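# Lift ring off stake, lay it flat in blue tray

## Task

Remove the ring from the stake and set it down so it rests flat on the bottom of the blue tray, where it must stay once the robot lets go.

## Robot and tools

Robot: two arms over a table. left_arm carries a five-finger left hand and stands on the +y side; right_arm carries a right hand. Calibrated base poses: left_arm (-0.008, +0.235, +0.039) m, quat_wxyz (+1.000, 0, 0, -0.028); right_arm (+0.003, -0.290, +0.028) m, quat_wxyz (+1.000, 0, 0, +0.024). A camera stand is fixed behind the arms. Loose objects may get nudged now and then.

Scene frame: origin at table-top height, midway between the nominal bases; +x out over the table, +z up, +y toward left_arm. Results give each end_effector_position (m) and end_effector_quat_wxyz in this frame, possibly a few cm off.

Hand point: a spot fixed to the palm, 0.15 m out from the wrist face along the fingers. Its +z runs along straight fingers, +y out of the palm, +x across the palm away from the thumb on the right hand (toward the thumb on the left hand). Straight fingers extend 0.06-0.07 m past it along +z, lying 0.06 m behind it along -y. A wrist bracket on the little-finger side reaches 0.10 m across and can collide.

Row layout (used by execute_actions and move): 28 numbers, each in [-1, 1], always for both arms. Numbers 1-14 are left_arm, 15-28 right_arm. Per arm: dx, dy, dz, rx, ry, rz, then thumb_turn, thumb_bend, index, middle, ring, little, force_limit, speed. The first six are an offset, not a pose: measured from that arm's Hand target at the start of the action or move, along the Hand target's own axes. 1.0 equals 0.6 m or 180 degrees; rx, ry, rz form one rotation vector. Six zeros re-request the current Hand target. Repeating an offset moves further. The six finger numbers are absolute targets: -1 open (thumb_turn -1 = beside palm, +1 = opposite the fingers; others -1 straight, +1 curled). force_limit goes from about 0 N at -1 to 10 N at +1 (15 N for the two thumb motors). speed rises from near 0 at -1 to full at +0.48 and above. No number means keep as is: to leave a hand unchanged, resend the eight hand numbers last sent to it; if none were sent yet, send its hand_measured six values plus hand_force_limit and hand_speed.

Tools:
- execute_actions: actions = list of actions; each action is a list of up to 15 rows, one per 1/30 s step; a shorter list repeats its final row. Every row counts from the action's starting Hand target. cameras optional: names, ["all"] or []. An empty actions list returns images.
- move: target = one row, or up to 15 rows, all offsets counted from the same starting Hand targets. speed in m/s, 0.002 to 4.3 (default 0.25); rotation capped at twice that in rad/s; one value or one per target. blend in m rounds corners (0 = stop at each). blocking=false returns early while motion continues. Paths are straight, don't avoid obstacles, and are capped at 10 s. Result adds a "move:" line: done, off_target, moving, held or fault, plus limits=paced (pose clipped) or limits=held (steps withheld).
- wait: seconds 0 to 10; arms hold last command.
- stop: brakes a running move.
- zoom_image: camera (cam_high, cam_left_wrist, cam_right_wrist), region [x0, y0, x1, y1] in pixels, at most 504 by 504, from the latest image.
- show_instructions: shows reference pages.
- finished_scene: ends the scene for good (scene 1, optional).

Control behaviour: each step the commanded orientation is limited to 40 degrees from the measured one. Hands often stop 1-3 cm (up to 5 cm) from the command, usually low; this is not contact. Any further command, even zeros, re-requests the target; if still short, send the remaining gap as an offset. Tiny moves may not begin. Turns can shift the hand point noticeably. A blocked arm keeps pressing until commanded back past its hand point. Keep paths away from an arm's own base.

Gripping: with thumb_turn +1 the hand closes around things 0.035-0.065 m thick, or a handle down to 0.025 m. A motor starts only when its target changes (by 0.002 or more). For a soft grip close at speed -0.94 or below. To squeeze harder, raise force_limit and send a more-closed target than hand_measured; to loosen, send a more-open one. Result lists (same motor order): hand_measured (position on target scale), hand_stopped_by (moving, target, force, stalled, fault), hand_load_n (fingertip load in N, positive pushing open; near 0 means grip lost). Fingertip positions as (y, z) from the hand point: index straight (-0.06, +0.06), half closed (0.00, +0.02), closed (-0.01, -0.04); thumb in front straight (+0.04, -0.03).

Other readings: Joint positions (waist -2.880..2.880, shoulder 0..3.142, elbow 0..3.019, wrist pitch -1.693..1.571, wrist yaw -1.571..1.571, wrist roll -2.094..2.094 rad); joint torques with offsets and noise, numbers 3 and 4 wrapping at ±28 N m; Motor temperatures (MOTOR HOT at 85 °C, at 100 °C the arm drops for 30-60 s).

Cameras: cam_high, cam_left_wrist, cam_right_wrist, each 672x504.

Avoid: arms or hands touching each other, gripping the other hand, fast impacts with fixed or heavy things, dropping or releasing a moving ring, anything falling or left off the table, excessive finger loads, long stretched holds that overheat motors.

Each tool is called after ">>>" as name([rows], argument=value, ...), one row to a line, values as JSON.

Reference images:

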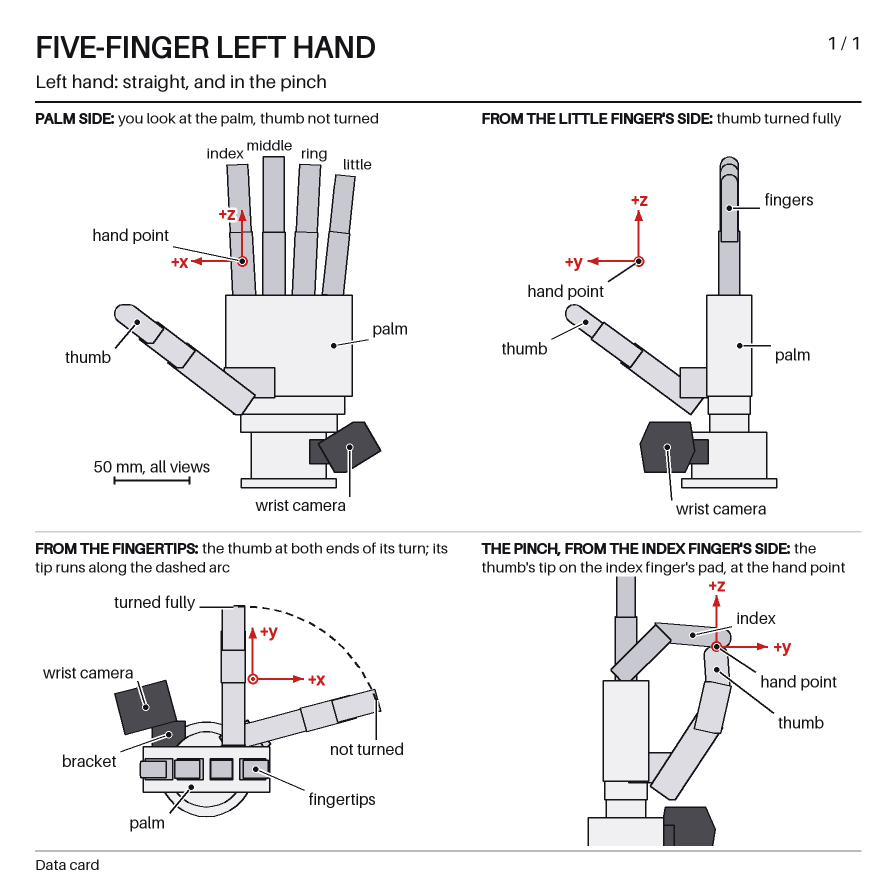

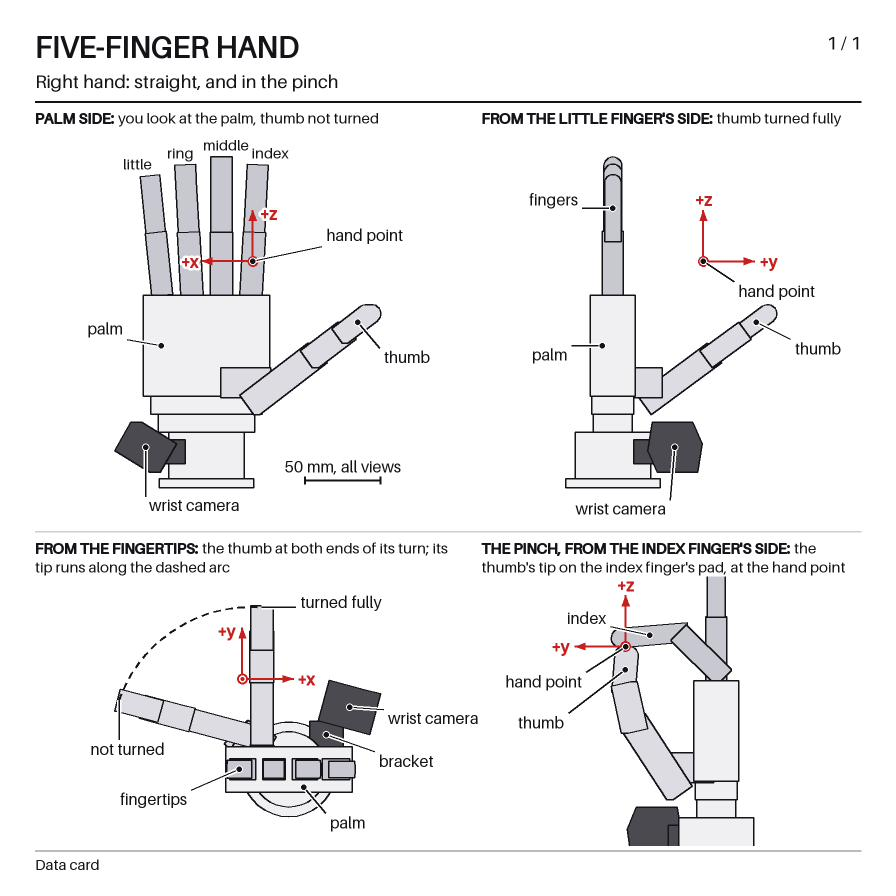

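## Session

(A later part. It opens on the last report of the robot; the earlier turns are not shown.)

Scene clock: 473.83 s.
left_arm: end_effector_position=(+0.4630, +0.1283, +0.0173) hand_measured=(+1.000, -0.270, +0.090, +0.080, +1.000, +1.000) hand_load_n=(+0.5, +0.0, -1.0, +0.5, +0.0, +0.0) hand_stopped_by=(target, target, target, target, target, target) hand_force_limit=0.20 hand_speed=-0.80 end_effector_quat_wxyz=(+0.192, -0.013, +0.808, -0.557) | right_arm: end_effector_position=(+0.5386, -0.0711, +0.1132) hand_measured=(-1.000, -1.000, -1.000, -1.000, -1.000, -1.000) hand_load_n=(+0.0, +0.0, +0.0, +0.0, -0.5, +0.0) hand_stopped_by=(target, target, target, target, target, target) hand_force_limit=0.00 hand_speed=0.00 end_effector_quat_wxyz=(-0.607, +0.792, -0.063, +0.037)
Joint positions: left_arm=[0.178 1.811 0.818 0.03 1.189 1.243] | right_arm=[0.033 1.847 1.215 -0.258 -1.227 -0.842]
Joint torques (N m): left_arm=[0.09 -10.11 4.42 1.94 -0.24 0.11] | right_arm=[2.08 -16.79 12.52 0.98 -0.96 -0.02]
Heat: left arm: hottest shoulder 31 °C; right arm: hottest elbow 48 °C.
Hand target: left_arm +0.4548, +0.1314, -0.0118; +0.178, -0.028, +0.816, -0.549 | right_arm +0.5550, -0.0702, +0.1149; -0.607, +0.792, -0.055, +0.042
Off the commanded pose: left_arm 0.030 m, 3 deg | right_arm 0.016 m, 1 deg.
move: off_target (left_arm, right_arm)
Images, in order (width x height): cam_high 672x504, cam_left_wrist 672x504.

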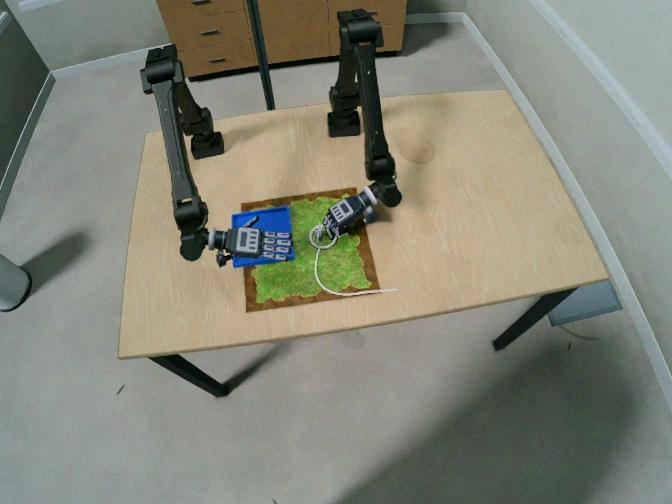

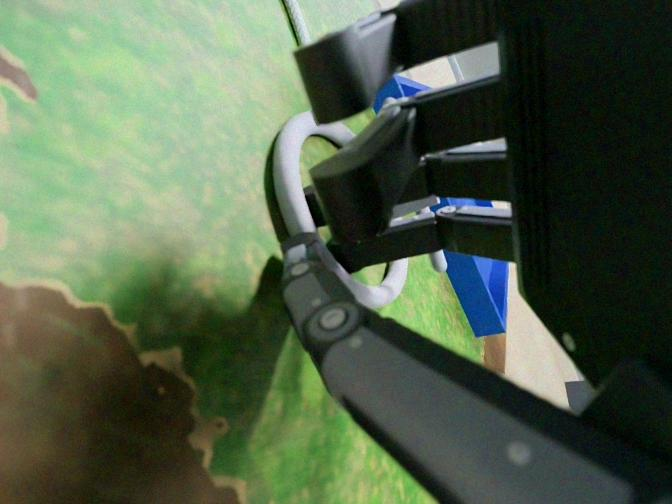

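>>> move([
  [0.0069,0.0241,0.0089,0,0,0,1,-0.27,0.09,0.08,1,1,0.2,-0.8,0,0,0,0,0,0,-1,-1,-1,-1,-1,-1,0,0],
  [0.0069,0.0241,0.0089,0,0,0,1,-0.25,0.3,0.3,1,1,-0.7,-0.93,0,0,0,0,0,0,-1,-1,-1,-1,-1,-1,0,0],
], speed=0.05, cameras=["cam_left_wrist","cam_high"])

>>> zoom_image(camera="cam_left_wrist", region=[220, 90, 420, 310])

>>> zoom_image(camera="cam_high", region=[305, 215, 345, 245])

Scene clock: 475.87 s.
left_arm: end_effector_position=(+0.4655, +0.1263, +0.0155) hand_measured=(+1.000, -0.260, +0.116, +0.104, +1.000, +1.000) hand_load_n=(+0.5, +3.0, +1.5, +2.0, +0.0, +0.0) hand_stopped_by=(target, force, force, force, target, target) hand_force_limit=-0.70 hand_speed=-0.93 end_effector_quat_wxyz=(+0.197, -0.005, +0.802, -0.564) | right_arm: end_effector_position=(+0.5386, -0.0711, +0.1132) hand_measured=(-1.000, -1.000, -1.000, -1.000, -1.000, -1.000) hand_load_n=(+0.0, +0.0, +0.0, +0.0, +0.0, +0.0) hand_stopped_by=(target, target, target, target, target, target) hand_force_limit=0.00 hand_speed=0.00 end_effector_quat_wxyz=(-0.607, +0.792, -0.063, +0.037)
Joint positions: left_arm=[0.178 1.827 0.816 0.073 1.208 1.235] | right_arm=[0.033 1.847 1.215 -0.258 -1.227 -0.842]
Joint torques (N m): left_arm=[-0.09 -8.29 4.07 1.78 -1.11 0.24] | right_arm=[1.38 -16.21 12.66 0.9 -0.95 -0.06]
Heat: left arm: hottest shoulder 31 °C; right arm: hottest elbow 48 °C.
Hand target: left_arm +0.4548, +0.1314, -0.0280; +0.178, -0.028, +0.816, -0.548 | right_arm +0.5550, -0.0702, +0.1149; -0.607, +0.792, -0.055, +0.042
Off the commanded pose: left_arm 0.045 m, 4 deg | right_arm 0.016 m, 1 deg.
move: off_target (left_arm, right_arm); target 2's new numbers were sent with left_arm's hand 0.045 m and 4 deg from that target
Images, in order (width x height): cam_high 672x504, cam_left_wrist 672x504.

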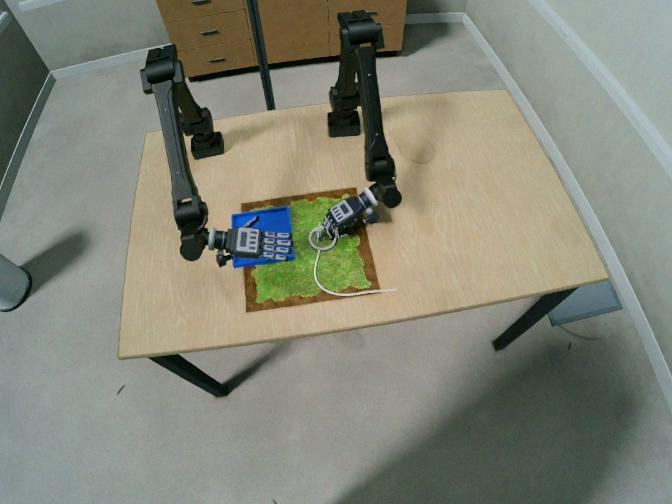

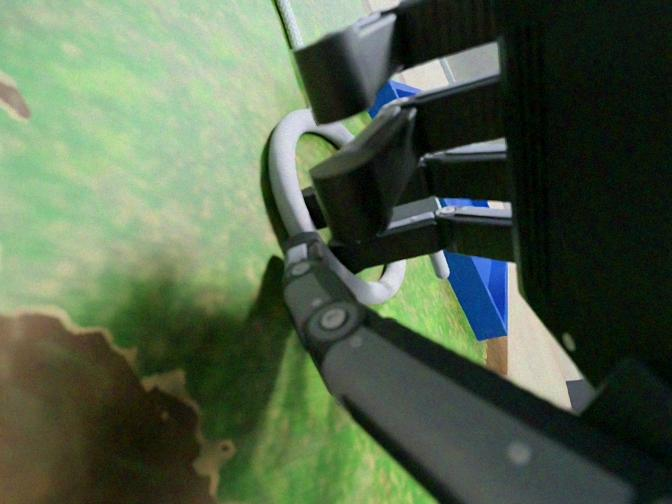

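Scaled by 2.291 from the camera's 672x504 image, which has a finer 960x720 frame.

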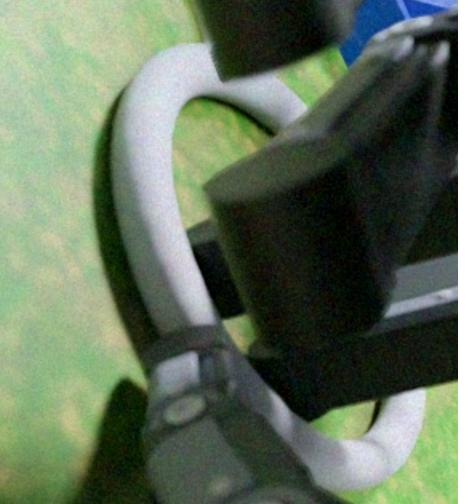

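Scaled by 12.600 from the camera's 672x504 image, which has a finer 960x720 frame.

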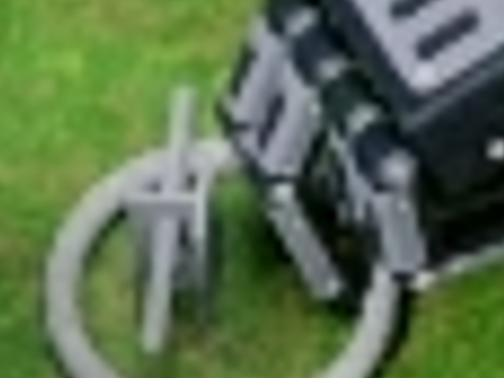

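>>> move(target=[0.0069,0.0241,0.0089,0,0,0,1,-0.25,0.3,0.3,1,1,-0.7,-0.93,0,0,0,0,0,0,-1,-1,-1,-1,-1,-1,0,0], speed=0.05, cameras=[])

Scene clock: 477.17 s.
left_arm: end_effector_position=(+0.4673, +0.1244, +0.0145) hand_measured=(+1.000, -0.260, +0.116, +0.104, +1.000, +1.000) hand_load_n=(+0.0, +2.0, -0.5, +2.0, +0.0, +0.0) hand_stopped_by=(target, force, force, force, target, target) hand_force_limit=-0.70 hand_speed=-0.93 end_effector_quat_wxyz=(+0.201, +0.002, +0.796, -0.571) | right_arm: end_effector_position=(+0.5386, -0.0711, +0.1132) hand_measured=(-1.000, -1.000, -1.000, -1.000, -1.000, -1.000) hand_load_n=(+0.0, -0.5, +0.0, +0.0, +0.0, +0.0) hand_stopped_by=(target, target, target, target, target, target) hand_force_limit=0.00 hand_speed=0.00 end_effector_quat_wxyz=(-0.607, +0.792, -0.063, +0.037)
Joint positions: left_arm=[0.178 1.84 0.816 0.106 1.226 1.229] | right_arm=[0.033 1.847 1.215 -0.258 -1.227 -0.842]
Joint torques (N m): left_arm=[0.32 -6.77 3.74 1.73 -1.92 0.35] | right_arm=[2.37 -16.62 12.55 1.01 -0.95 -0.04]
Heat: left arm: hottest shoulder 31 °C; right arm: hottest elbow 48 °C.
Hand target: left_arm +0.4548, +0.1314, -0.0439; +0.178, -0.028, +0.816, -0.548 | right_arm +0.5550, -0.0702, +0.1149; -0.607, +0.792, -0.055, +0.042
Off the commanded pose: left_arm 0.060 m, 6 deg | right_arm 0.016 m, 1 deg.
move: off_target (left_arm, right_arm)
No camera images: "cameras" was empty.

>>> move(target=[0.0,0.0,0.0,0,0,0,1,-0.25,0.5,0.5,1,1,0.6,-0.93,0,0,0,0,0,0,-1,-1,-1,-1,-1,-1,0,0], speed=0.05, cameras=["cam_left_wrist","cam_high","cam_right_wrist"])

>>> zoom_image(camera="cam_left_wrist", region=[220, 90, 420, 310])

>>> zoom_image(camera="cam_right_wrist", region=[330, 200, 420, 310])

Scene clock: 478.40 s.
left_arm: end_effector_position=(+0.4680, +0.1244, +0.0147) hand_measured=(+1.000, -0.260, +0.138, +0.140, +1.000, +1.000) hand_load_n=(+1.5, +7.5, +7.5, +8.0, +0.0, +0.0) hand_stopped_by=(target, force, force, force, target, target) hand_force_limit=0.60 hand_speed=-0.93 end_effector_quat_wxyz=(+0.202, +0.003, +0.796, -0.571) | right_arm: end_effector_position=(+0.5386, -0.0711, +0.1132) hand_measured=(-1.000, -1.000, -1.000, -1.000, -1.000, -1.000) hand_load_n=(+0.0, +0.0, +0.0, +0.0, +0.0, +0.0) hand_stopped_by=(target, target, target, target, target, target) hand_force_limit=0.00 hand_speed=0.00 end_effector_quat_wxyz=(-0.607, +0.792, -0.063, +0.037)
Joint positions: left_arm=[0.178 1.841 0.816 0.11 1.227 1.229] | right_arm=[0.033 1.847 1.215 -0.258 -1.227 -0.842]
Joint torques (N m): left_arm=[0.15 -6.65 3.7 1.66 -1.91 0.36] | right_arm=[1.73 -16.15 12.51 1.07 -0.92 -0.04]
Heat: left arm: hottest shoulder 31 °C; right arm: hottest elbow 48 °C.
Hand target: left_arm +0.4548, +0.1314, -0.0438; +0.178, -0.028, +0.816, -0.549 | right_arm +0.5550, -0.0702, +0.1149; -0.607, +0.792, -0.055, +0.042
Off the commanded pose: left_arm 0.060 m, 6 deg | right_arm 0.016 m, 1 deg.
move: off_target (left_arm, right_arm)

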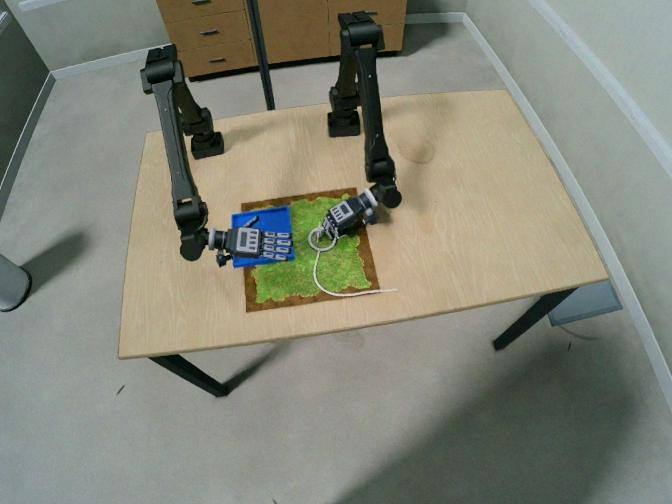

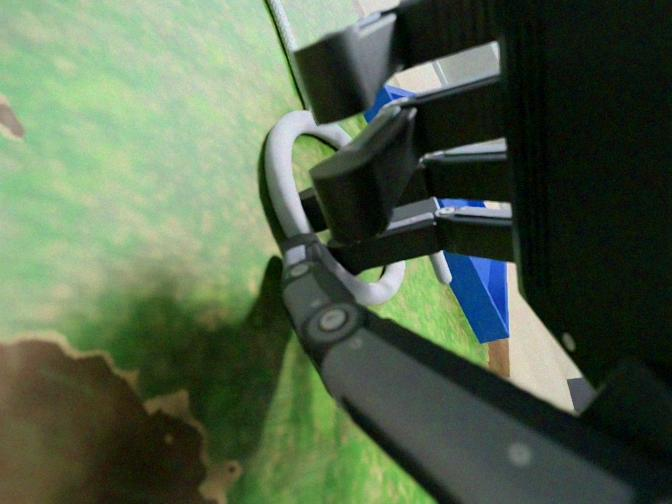

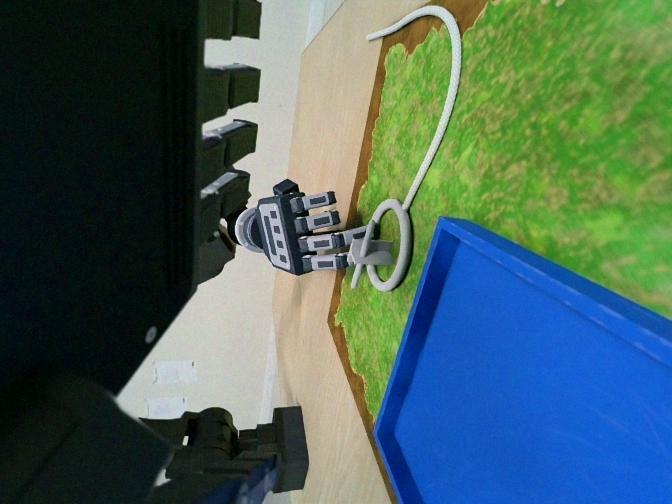

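Scaled by 2.291 from the camera's 672x504 image, which has a finer 960x720 frame.

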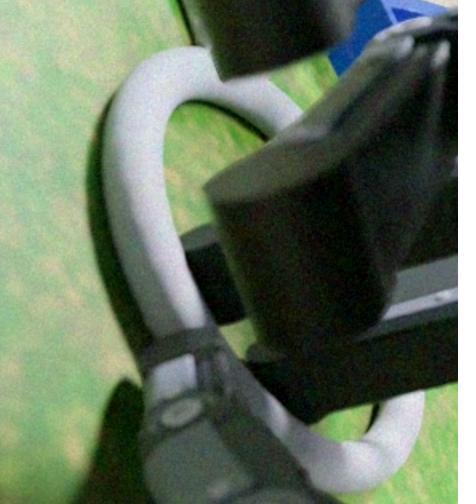

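Scaled by 4.582 from the camera's 672x504 image, which has a finer 960x720 frame.

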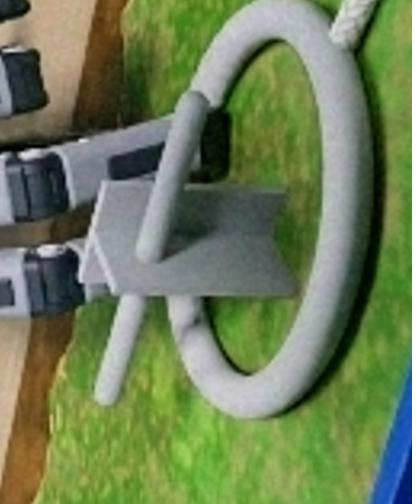

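>>> move(target=[-0.0444,-0.0819,-0.0124,0.0224,-0.0035,0.0216,1,-0.25,0.5,0.5,1,1,0.6,-0.93,0,0,0,0,0,0,-1,-1,-1,-1,-1,-1,0,0], speed=0.05, cameras=[])

Scene clock: 480.33 s.
left_arm: end_effector_position=(+0.4678, +0.1230, +0.0170) hand_measured=(+1.000, -0.260, +0.138, +0.140, +1.000, +1.000) hand_load_n=(+1.5, +8.0, +8.0, +6.5, +0.0, +0.0) hand_stopped_by=(target, force, force, force, target, target) hand_force_limit=0.60 hand_speed=-0.93 end_effector_quat_wxyz=(+0.203, +0.007, +0.793, -0.575) | right_arm: end_effector_position=(+0.5386, -0.0711, +0.1132) hand_measured=(-1.000, -1.000, -1.000, -1.000, -1.000, -1.000) hand_load_n=(-0.5, +0.0, +0.0, +0.0, +0.0, +0.0) hand_stopped_by=(target, target, target, target, target, target) hand_force_limit=0.00 hand_speed=0.00 end_effector_quat_wxyz=(-0.607, +0.792, -0.063, +0.037)
Joint positions: left_arm=[0.178 1.84 0.816 0.115 1.239 1.229] | right_arm=[0.033 1.847 1.215 -0.258 -1.227 -0.842]
Joint torques (N m): left_arm=[-0.09 -13.22 5.75 1.51 0.27 0.04] | right_arm=[1.32 -15.62 12.52 0.9 -0.97 -0.01]
Heat: left arm: hottest shoulder 31 °C; right arm: hottest elbow 48 °C.
Hand target: left_arm +0.4700, +0.1249, +0.0101; +0.202, +0.003, +0.796, -0.570 | right_arm +0.5550, -0.0702, +0.1149; -0.607, +0.792, -0.055, +0.042
Off the commanded pose: left_arm 0.008 m, 1 deg | right_arm 0.016 m, 1 deg.
move: off_target (right_arm)
No camera images: "cameras" was empty.

>>> move(target=[-0.0126,-0.0166,-0.0032,0,0,0,1,-0.25,0.5,0.5,1,1,0.6,-0.93,0,0,0,0,0,0,-1,-1,-1,-1,-1,-1,0,0], speed=0.03, cameras=["cam_left_wrist","cam_high","cam_right_wrist"])

>>> zoom_image(camera="cam_left_wrist", region=[220, 90, 420, 310])

>>> zoom_image(camera="cam_right_wrist", region=[330, 200, 420, 310])

Scene clock: 482.03 s.
left_arm: end_effector_position=(+0.4670, +0.1239, +0.0181) hand_measured=(+1.000, -0.260, +0.138, +0.140, +1.000, +1.000) hand_load_n=(+2.0, +9.5, +8.0, +5.5, +0.0, +0.0) hand_stopped_by=(target, force, force, force, target, target) hand_force_limit=0.60 hand_speed=-0.93 end_effector_quat_wxyz=(+0.201, +0.003, +0.795, -0.572) | right_arm: end_effector_position=(+0.5386, -0.0711, +0.1132) hand_measured=(-1.000, -1.000, -1.000, -1.000, -1.000, -1.000) hand_load_n=(+0.0, +0.0, +0.0, +0.0, +0.0, +0.0) hand_stopped_by=(target, target, target, target, target, target) hand_force_limit=0.00 hand_speed=0.00 end_effector_quat_wxyz=(-0.607, +0.792, -0.063, +0.037)
Joint positions: left_arm=[0.178 1.832 0.816 0.099 1.231 1.229] | right_arm=[0.033 1.847 1.215 -0.258 -1.227 -0.842]
Joint torques (N m): left_arm=[-0.21 -14.74 6.82 0.79 0.63 -0.01] | right_arm=[1.32 -17.44 12.72 0.84 -0.91 -0.05]
Heat: left arm: hottest shoulder 31 °C; right arm: hottest elbow 49 °C.
Hand target: left_arm +0.4740, +0.1249, +0.0220; +0.202, +0.003, +0.796, -0.570 | right_arm +0.5550, -0.0702, +0.1149; -0.607, +0.792, -0.055, +0.042
Off the commanded pose: left_arm 0.008 m, 0 deg | right_arm 0.016 m, 1 deg.
move: off_target (right_arm)

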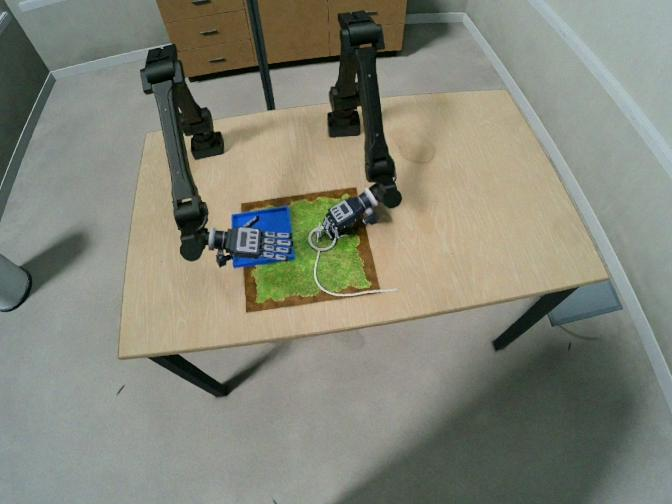

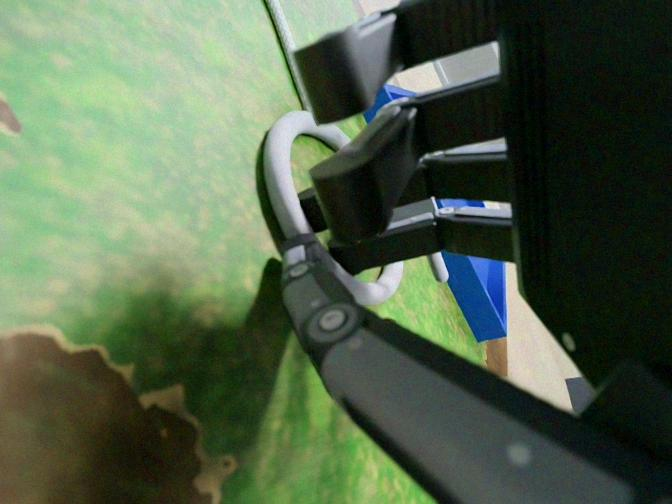

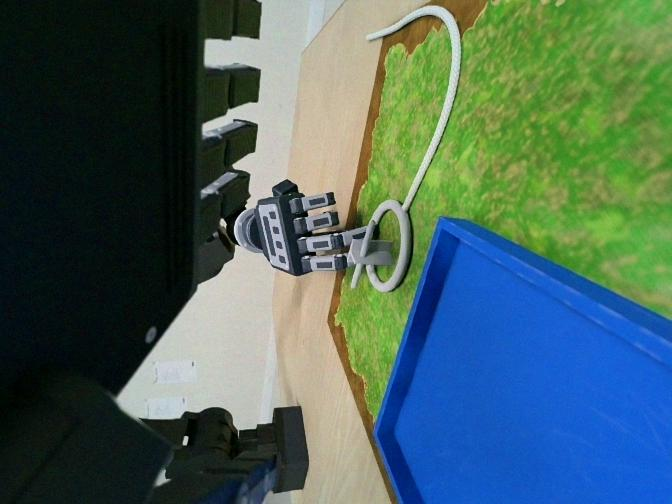

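Scaled by 2.291 from the camera's 672x504 image, which has a finer 960x720 frame.

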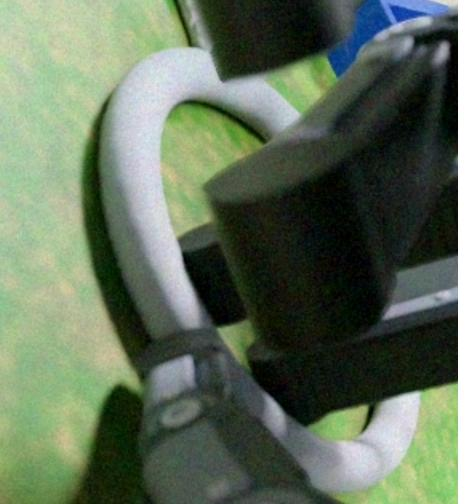

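Scaled by 4.582 from the camera's 672x504 image, which has a finer 960x720 frame.

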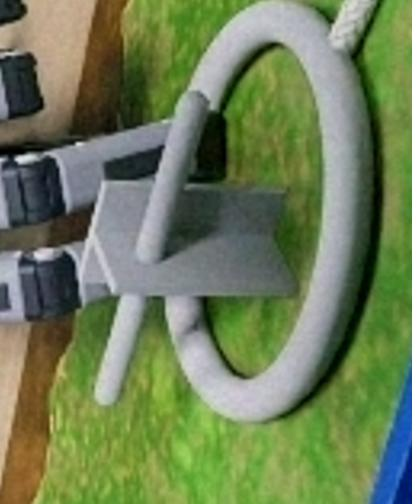

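>>> move([
  [0,0,0,0,0,0,1,-0.25,0.53,0.53,1,1,0.65,-0.93,0,0,0,0,0,0,-1,-1,-1,-1,-1,-1,0,0],
  [-0.0100,-0.0140,-0.003,0,0,0,1,-0.25,0.53,0.53,1,1,0.65,-0.93,0,0,0,0,0,0,-1,-1,-1,-1,-1,-1,0,0],
], speed=0.02, cameras=["cam_left_wrist","cam_right_wrist"])

>>> zoom_image(camera="cam_right_wrist", region=[330, 200, 420, 310])

Scene clock: 484.47 s.
left_arm: end_effector_position=(+0.4639, +0.1238, +0.0225) hand_measured=(+1.000, -0.258, +0.140, +0.158, +1.000, +1.000) hand_load_n=(+0.0, +0.0, +0.5, +0.0, +0.0, +0.0) hand_stopped_by=(target, force, force, force, target, target) hand_force_limit=0.65 hand_speed=-0.93 end_effector_quat_wxyz=(+0.194, -0.003, +0.797, -0.572) | right_arm: end_effector_position=(+0.5386, -0.0711, +0.1132) hand_measured=(-1.000, -1.000, -1.000, -1.000, -1.000, -1.000) hand_load_n=(+0.0, +0.0, +0.0, +0.0, +0.0, +0.0) hand_stopped_by=(target, target, target, target, target, target) hand_force_limit=0.00 hand_speed=0.00 end_effector_quat_wxyz=(-0.607, +0.792, -0.063, +0.037)
Joint positions: left_arm=[0.178 1.816 0.817 0.063 1.228 1.229] | right_arm=[0.033 1.847 1.215 -0.258 -1.227 -0.842]
Joint torques (N m): left_arm=[-0.38 -14.92 7.77 0.99 0.78 -0.03] | right_arm=[1.96 -16.32 12.86 0.9 -0.97 -0.01]
Heat: left arm: hottest shoulder 31 °C; right arm: hottest elbow 49 °C.
Hand target: left_arm +0.4770, +0.1250, +0.0321; +0.202, +0.003, +0.796, -0.570 | right_arm +0.5550, -0.0702, +0.1149; -0.607, +0.792, -0.055, +0.042
Off the commanded pose: left_arm 0.016 m, 1 deg | right_arm 0.016 m, 1 deg.
move: off_target (left_arm, right_arm)
Images, in order (width x height): cam_left_wrist 672x504, cam_right_wrist 672x504.

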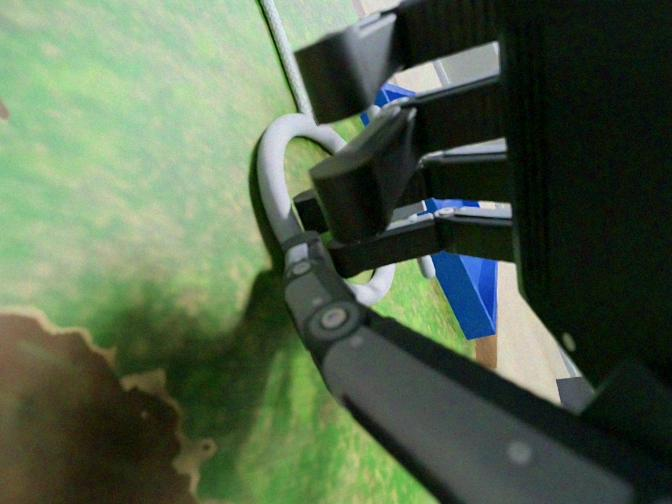

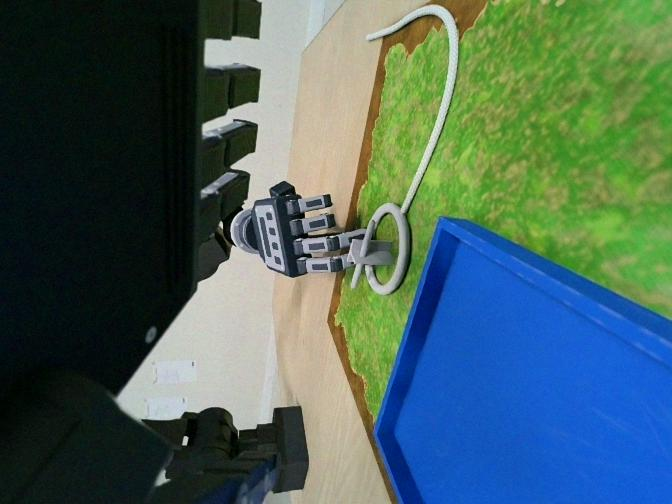

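Scaled by 4.582 from the camera's 672x504 image, which has a finer 960x720 frame.

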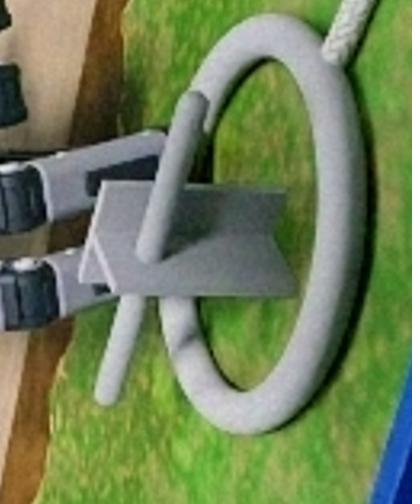

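>>> move(target=[-0.0075,-0.0100,-0.002,0,0,0,0.78,-0.25,0.05,-0.4,1,1,0.2,-0.3,0,0,0,0,0,0,-1,-1,-1,-1,-1,-1,0,0], speed=0.04, cameras=["cam_left_wrist","cam_high","cam_right_wrist"])

>>> zoom_image(camera="cam_left_wrist", region=[220, 90, 420, 310])

>>> zoom_image(camera="cam_high", region=[305, 215, 345, 245])

>>> zoom_image(camera="cam_right_wrist", region=[330, 200, 420, 310])

Scene clock: 498.90 s.
left_arm: end_effector_position=(+0.4697, +0.1317, +0.0292) hand_measured=(+0.780, -0.258, +0.050, -0.400, +1.000, +1.000) hand_load_n=(+0.0, +0.5, +0.0, -0.5, +0.0, +0.0) hand_stopped_by=(target, force, target, target, target, target) hand_force_limit=0.20 hand_speed=-0.30 end_effector_quat_wxyz=(+0.201, -0.008, +0.798, -0.568) | right_arm: end_effector_position=(+0.5386, -0.0711, +0.1132) hand_measured=(-1.000, -1.000, -1.000, -1.000, -1.000, -1.000) hand_load_n=(-0.5, +0.0, +0.0, +0.0, +0.0, +0.0) hand_stopped_by=(target, target, target, target, target, target) hand_force_limit=0.00 hand_speed=0.00 end_effector_quat_wxyz=(-0.607, +0.792, -0.063, +0.037)
Joint positions: left_arm=[0.192 1.802 0.827 0.045 1.22 1.229] | right_arm=[0.033 1.847 1.215 -0.258 -1.227 -0.842]
Joint torques (N m): left_arm=[-1.38 -14.8 7.94 0.95 1.1 -0.04] | right_arm=[1.55 -16.97 12.51 1.1 -0.92 -0.01]
Heat: left arm: hottest shoulder 31 °C; right arm: hottest elbow 49 °C.
Hand target: left_arm +0.4794, +0.1250, +0.0394; +0.202, +0.003, +0.796, -0.570 | right_arm +0.5550, -0.0702, +0.1149; -0.607, +0.792, -0.055, +0.042
Off the commanded pose: left_arm 0.016 m, 1 deg | right_arm 0.016 m, 1 deg.
move: off_target (left_arm, right_arm)

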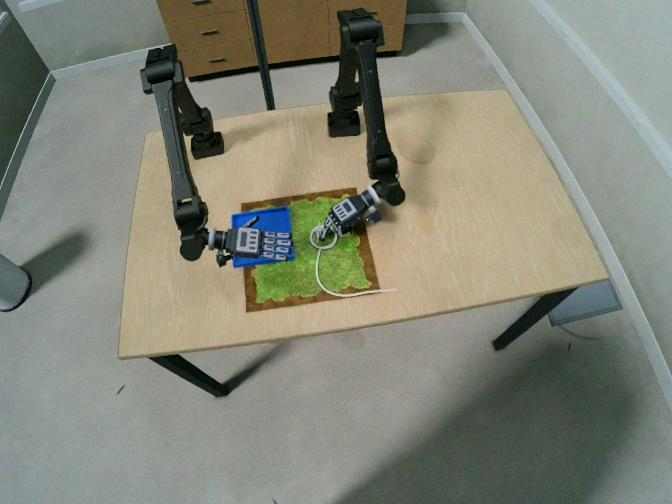

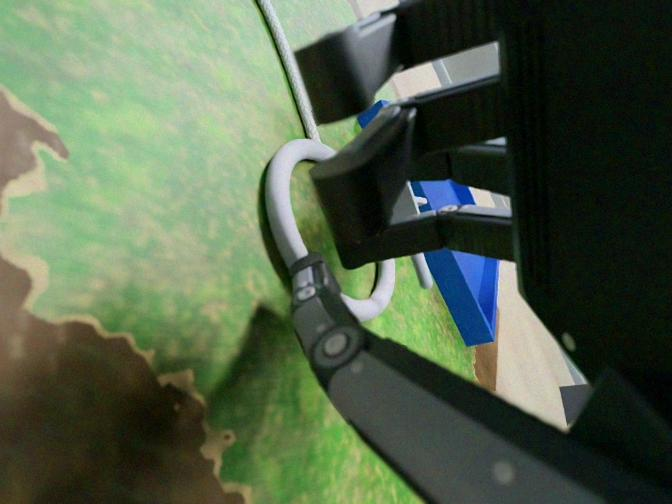

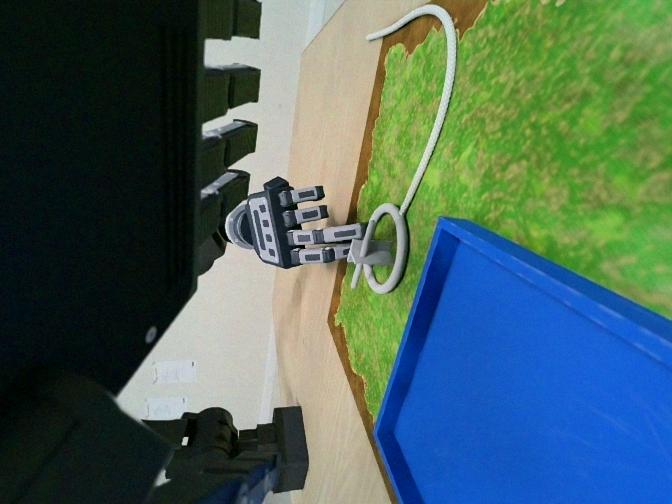

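Scaled by 2.291 from the camera's 672x504 image, which has a finer 960x720 frame.

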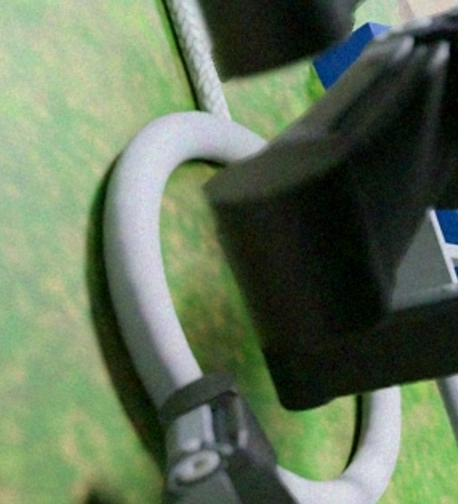

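Scaled by 12.600 from the camera's 672x504 image, which has a finer 960x720 frame.

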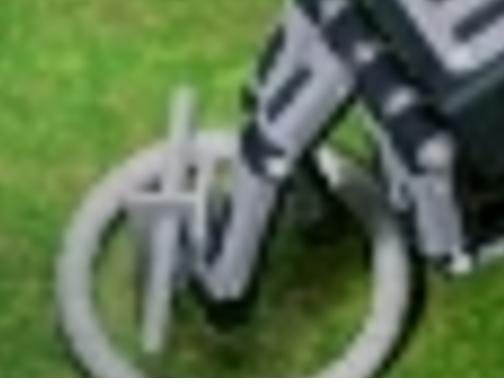

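Scaled by 4.582 from the camera's 672x504 image, which has a finer 960x720 frame.

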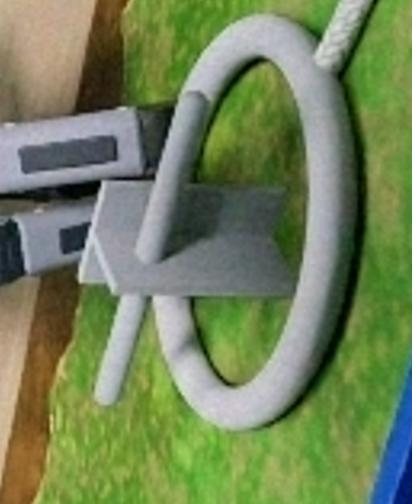

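>>> move([
  [0,0,0,0,0,0,0.78,-0.26,0.05,1,1,1,0.2,0.0,0,0,0,0,0,0,-1,-1,-1,-1,-1,-1,0,0],
  [0.0302,0.0503,0.0008,-0.0224,0.0035,-0.0216,0.78,-0.26,0.05,1,1,1,0.2,0.0,0,0,0,0,0,0,-1,-1,-1,-1,-1,-1,0,0],
], speed=0.05, cameras=["cam_left_wrist","cam_high","cam_right_wrist"])

>>> zoom_image(camera="cam_left_wrist", region=[220, 90, 420, 310])

>>> zoom_image(camera="cam_high", region=[305, 215, 345, 245])

>>> zoom_image(camera="cam_right_wrist", region=[330, 200, 420, 310])

Scene clock: 502.97 s.
left_arm: end_effector_position=(+0.4654, +0.1344, +0.0182) hand_measured=(+0.780, -0.260, +0.050, +0.964, +1.000, +1.000) hand_load_n=(+6.5, +0.5, +0.0, +1.5, +0.0, +0.0) hand_stopped_by=(target, target, target, force, target, target) hand_force_limit=0.20 hand_speed=0.00 end_effector_quat_wxyz=(+0.188, -0.028, +0.812, -0.552) | right_arm: end_effector_position=(+0.5386, -0.0711, +0.1132) hand_measured=(-1.000, -1.000, -1.000, -1.000, -1.000, -1.000) hand_load_n=(-0.5, +0.0, +0.0, +0.0, +0.0, +0.0) hand_stopped_by=(target, target, target, target, target, target) hand_force_limit=0.00 hand_speed=0.00 end_effector_quat_wxyz=(-0.607, +0.792, -0.063, +0.037)
Joint positions: left_arm=[0.187 1.807 0.828 0.006 1.174 1.229] | right_arm=[0.033 1.847 1.215 -0.258 -1.227 -0.842]
Joint torques (N m): left_arm=[-0.97 -11.34 7.51 0.83 0.33 0.12] | right_arm=[1.55 -16.56 12.81 1.25 -0.88 -0.05]
Heat: left arm: hottest shoulder 31 °C; right arm: hottest elbow 49 °C.
Hand target: left_arm +0.4698, +0.1310, +0.0059; +0.178, -0.029, +0.816, -0.549 | right_arm +0.5550, -0.0702, +0.1149; -0.607, +0.792, -0.055, +0.042
Off the commanded pose: left_arm 0.013 m, 1 deg | right_arm 0.016 m, 1 deg.
move: off_target (left_arm, right_arm)

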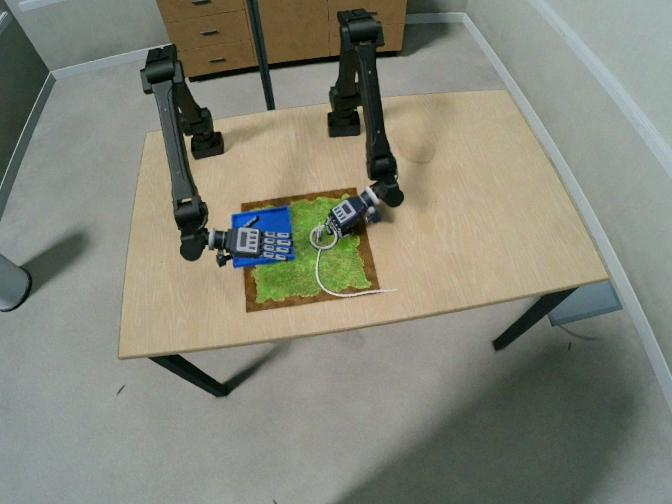

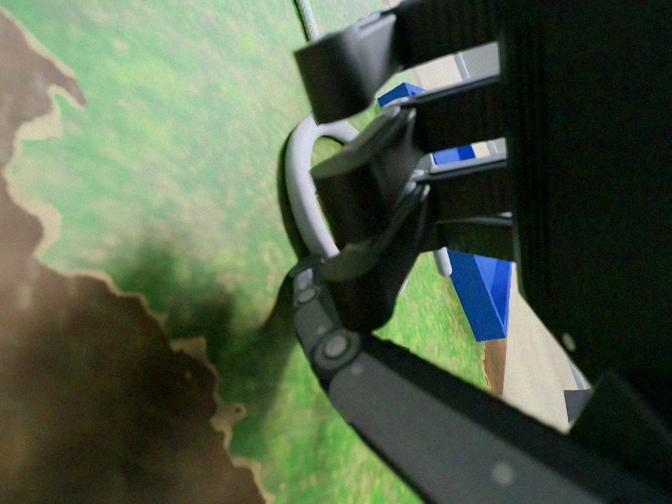

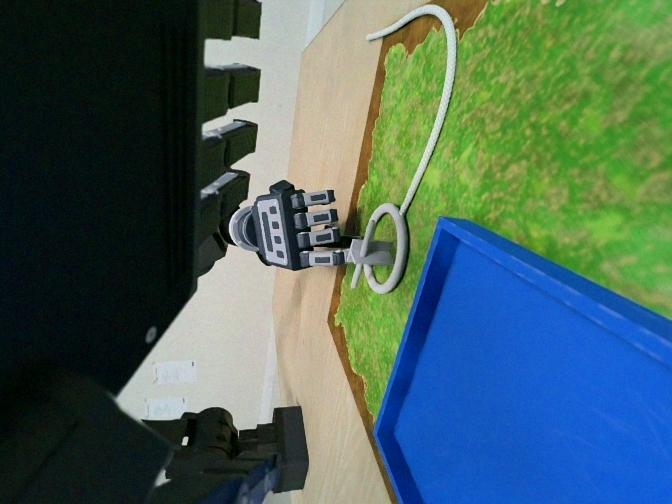

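Scaled by 2.291 from the camera's 672x504 image, which has a finer 960x720 frame.

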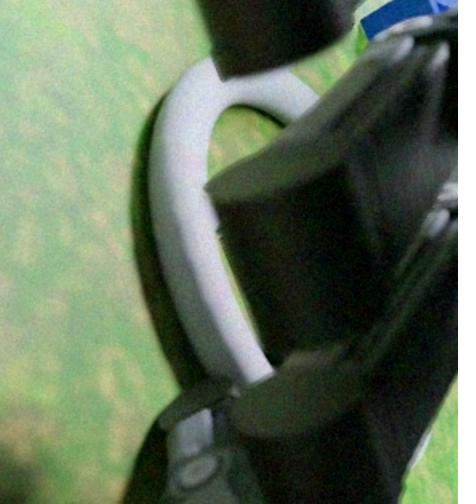

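Scaled by 12.600 from the camera's 672x504 image, which has a finer 960x720 frame.

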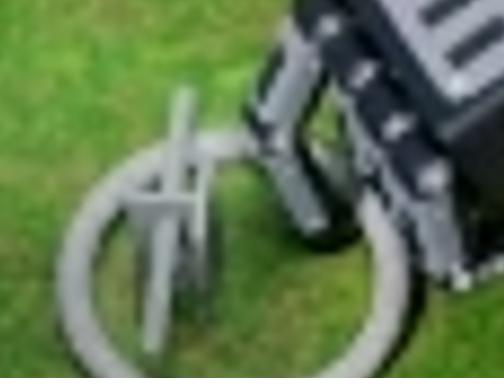

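Scaled by 4.582 from the camera's 672x504 image, which has a finer 960x720 frame.

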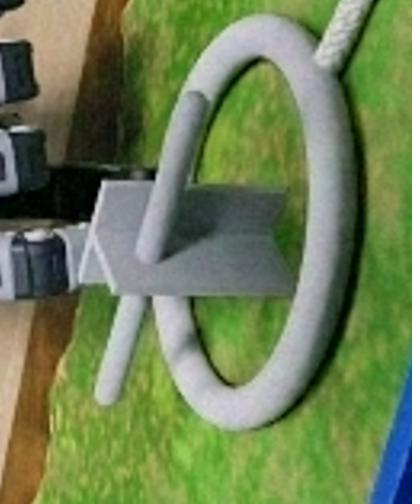

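>>> move(target=[-0.006,0.0,-0.002,0,0,0,0.8,-0.26,0.05,-0.35,1,1,0.2,0.0,0,0,0,0,0,0,-1,-1,-1,-1,-1,-1,0,0], speed=0.05, cameras=["cam_left_wrist","cam_high"])

>>> zoom_image(camera="cam_left_wrist", region=[220, 90, 420, 310])

>>> zoom_image(camera="cam_high", region=[305, 215, 345, 245])

Scene clock: 504.87 s.
left_arm: end_effector_position=(+0.4729, +0.1350, +0.0206) hand_measured=(+0.798, -0.260, +0.050, -0.350, +1.000, +1.000) hand_load_n=(+0.0, +0.5, +0.5, +0.5, +0.0, +0.0) hand_stopped_by=(force, target, target, target, target, target) hand_force_limit=0.20 hand_speed=0.00 end_effector_quat_wxyz=(+0.188, -0.026, +0.812, -0.552) | right_arm: end_effector_position=(+0.5386, -0.0711, +0.1132) hand_measured=(-1.000, -1.000, -1.000, -1.000, -1.000, -1.000) hand_load_n=(-0.5, +0.0, +0.0, +0.0, +0.0, +0.0) hand_stopped_by=(target, target, target, target, target, target) hand_force_limit=0.00 hand_speed=0.00 end_effector_quat_wxyz=(-0.607, +0.792, -0.063, +0.037)
Joint positions: left_arm=[0.186 1.814 0.851 -0.013 1.173 1.234] | right_arm=[0.033 1.847 1.215 -0.258 -1.227 -0.842]
Joint torques (N m): left_arm=[-0.62 -11.81 6.69 0.77 0.45 0.14] | right_arm=[0.85 -16.91 12.66 0.88 -0.98 -0.04]
Heat: left arm: hottest shoulder 31 °C; right arm: hottest elbow 49 °C.
Hand target: left_arm +0.4729, +0.1329, +0.0073; +0.178, -0.028, +0.816, -0.549 | right_arm +0.5550, -0.0702, +0.1149; -0.607, +0.792, -0.055, +0.042
Off the commanded pose: left_arm 0.014 m, 1 deg | right_arm 0.016 m, 1 deg.
move: off_target (left_arm, right_arm)
Images, in order (width x height): cam_high 672x504, cam_left_wrist 672x504.

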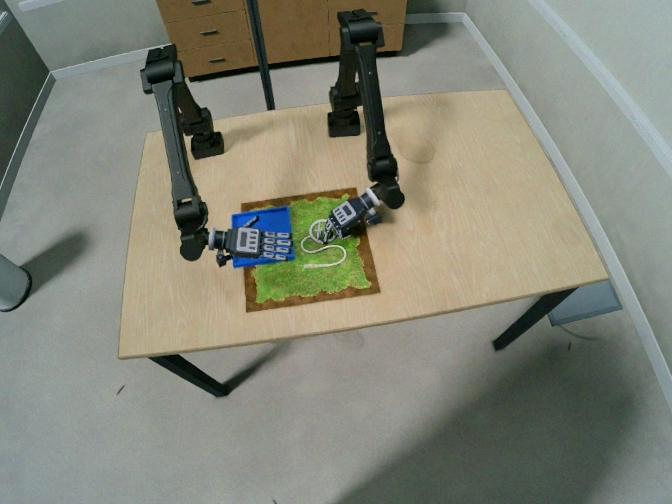

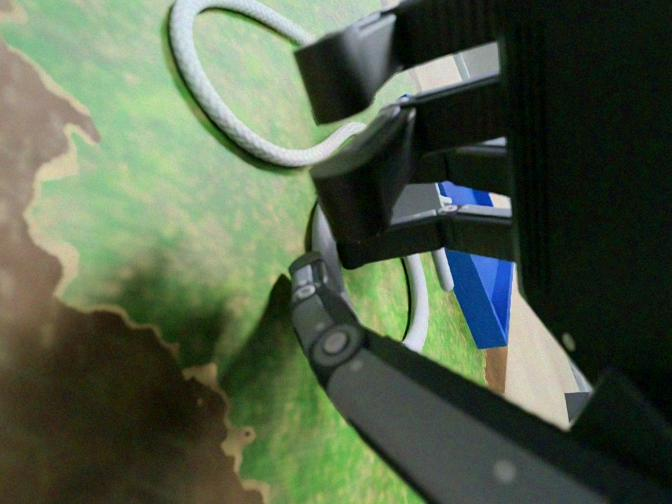

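Scaled by 2.291 from the camera's 672x504 image, which has a finer 960x720 frame.

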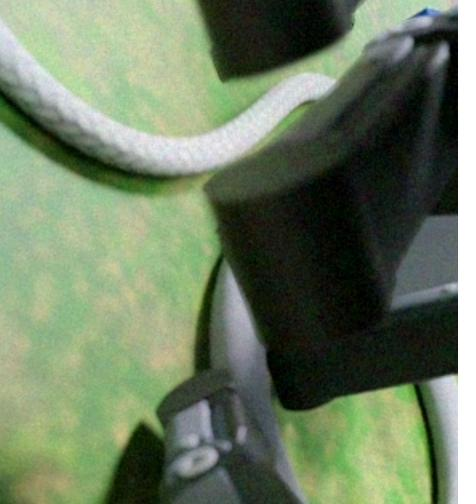

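Scaled by 12.600 from the camera's 672x504 image, which has a finer 960x720 frame.

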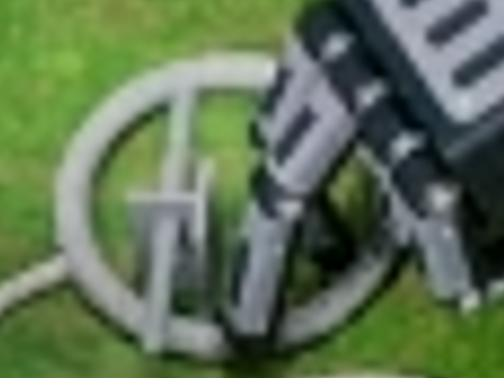

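>>> zoom_image(camera="cam_high", region=[285, 205, 385, 285])

>>> wait(seconds=0.1, cameras=["cam_right_wrist"])

>>> zoom_image(camera="cam_right_wrist", region=[330, 80, 540, 310])

Scaled by 5.040 from the camera's 672x504 image, which has a finer 960x720 frame.

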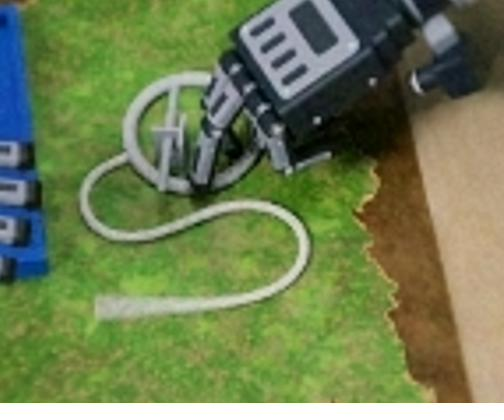

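Scene clock: 505.43 s.
left_arm: end_effector_position=(+0.4729, +0.1350, +0.0206) hand_measured=(+0.798, -0.260, +0.050, -0.350, +1.000, +1.000) hand_load_n=(+0.0, +0.0, +0.5, +0.5, +0.0, +0.0) hand_stopped_by=(force, target, target, target, target, target) hand_force_limit=0.20 hand_speed=0.00 end_effector_quat_wxyz=(+0.188, -0.026, +0.812, -0.552) | right_arm: end_effector_position=(+0.5386, -0.0711, +0.1132) hand_measured=(-1.000, -1.000, -1.000, -1.000, -1.000, -1.000) hand_load_n=(-0.5, +0.0, +0.0, +0.0, +0.0, +0.0) hand_stopped_by=(target, target, target, target, target, target) hand_force_limit=0.00 hand_speed=0.00 end_effector_quat_wxyz=(-0.607, +0.792, -0.063, +0.037)
Joint positions: left_arm=[0.186 1.814 0.851 -0.013 1.173 1.234] | right_arm=[0.033 1.847 1.215 -0.258 -1.227 -0.842]
Joint torques (N m): left_arm=[-0.91 -11.87 6.61 0.85 0.44 0.15] | right_arm=[1.96 -15.91 12.53 1.16 -0.9 -0.04]
Heat: left arm: hottest shoulder 31 °C; right arm: hottest elbow 49 °C.
Hand target: left_arm +0.4729, +0.1329, +0.0073; +0.178, -0.028, +0.816, -0.549 | right_arm +0.5550, -0.0702, +0.1149; -0.607, +0.792, -0.055, +0.042
Off the commanded pose: left_arm 0.014 m, 1 deg | right_arm 0.016 m, 1 deg.
wait: 0.10 s; at rest from the start
Images, in order (width x height): cam_right_wrist 672x504.

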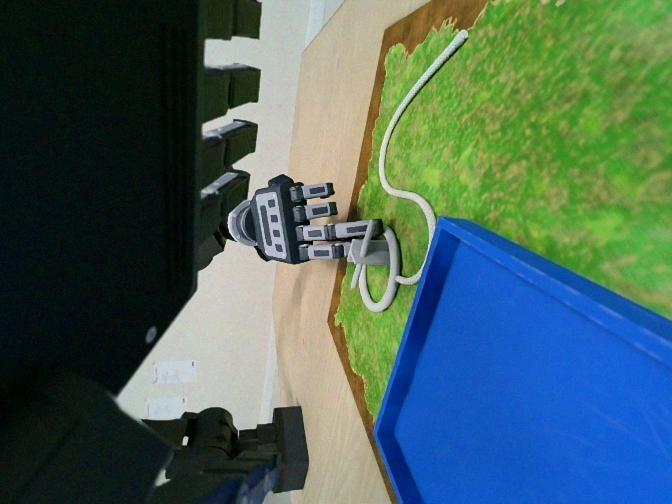

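Scaled by 2.191 from the camera's 672x504 image, which has a finer 960x720 frame.

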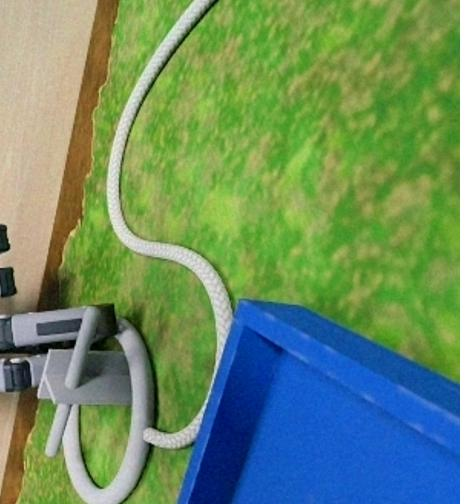

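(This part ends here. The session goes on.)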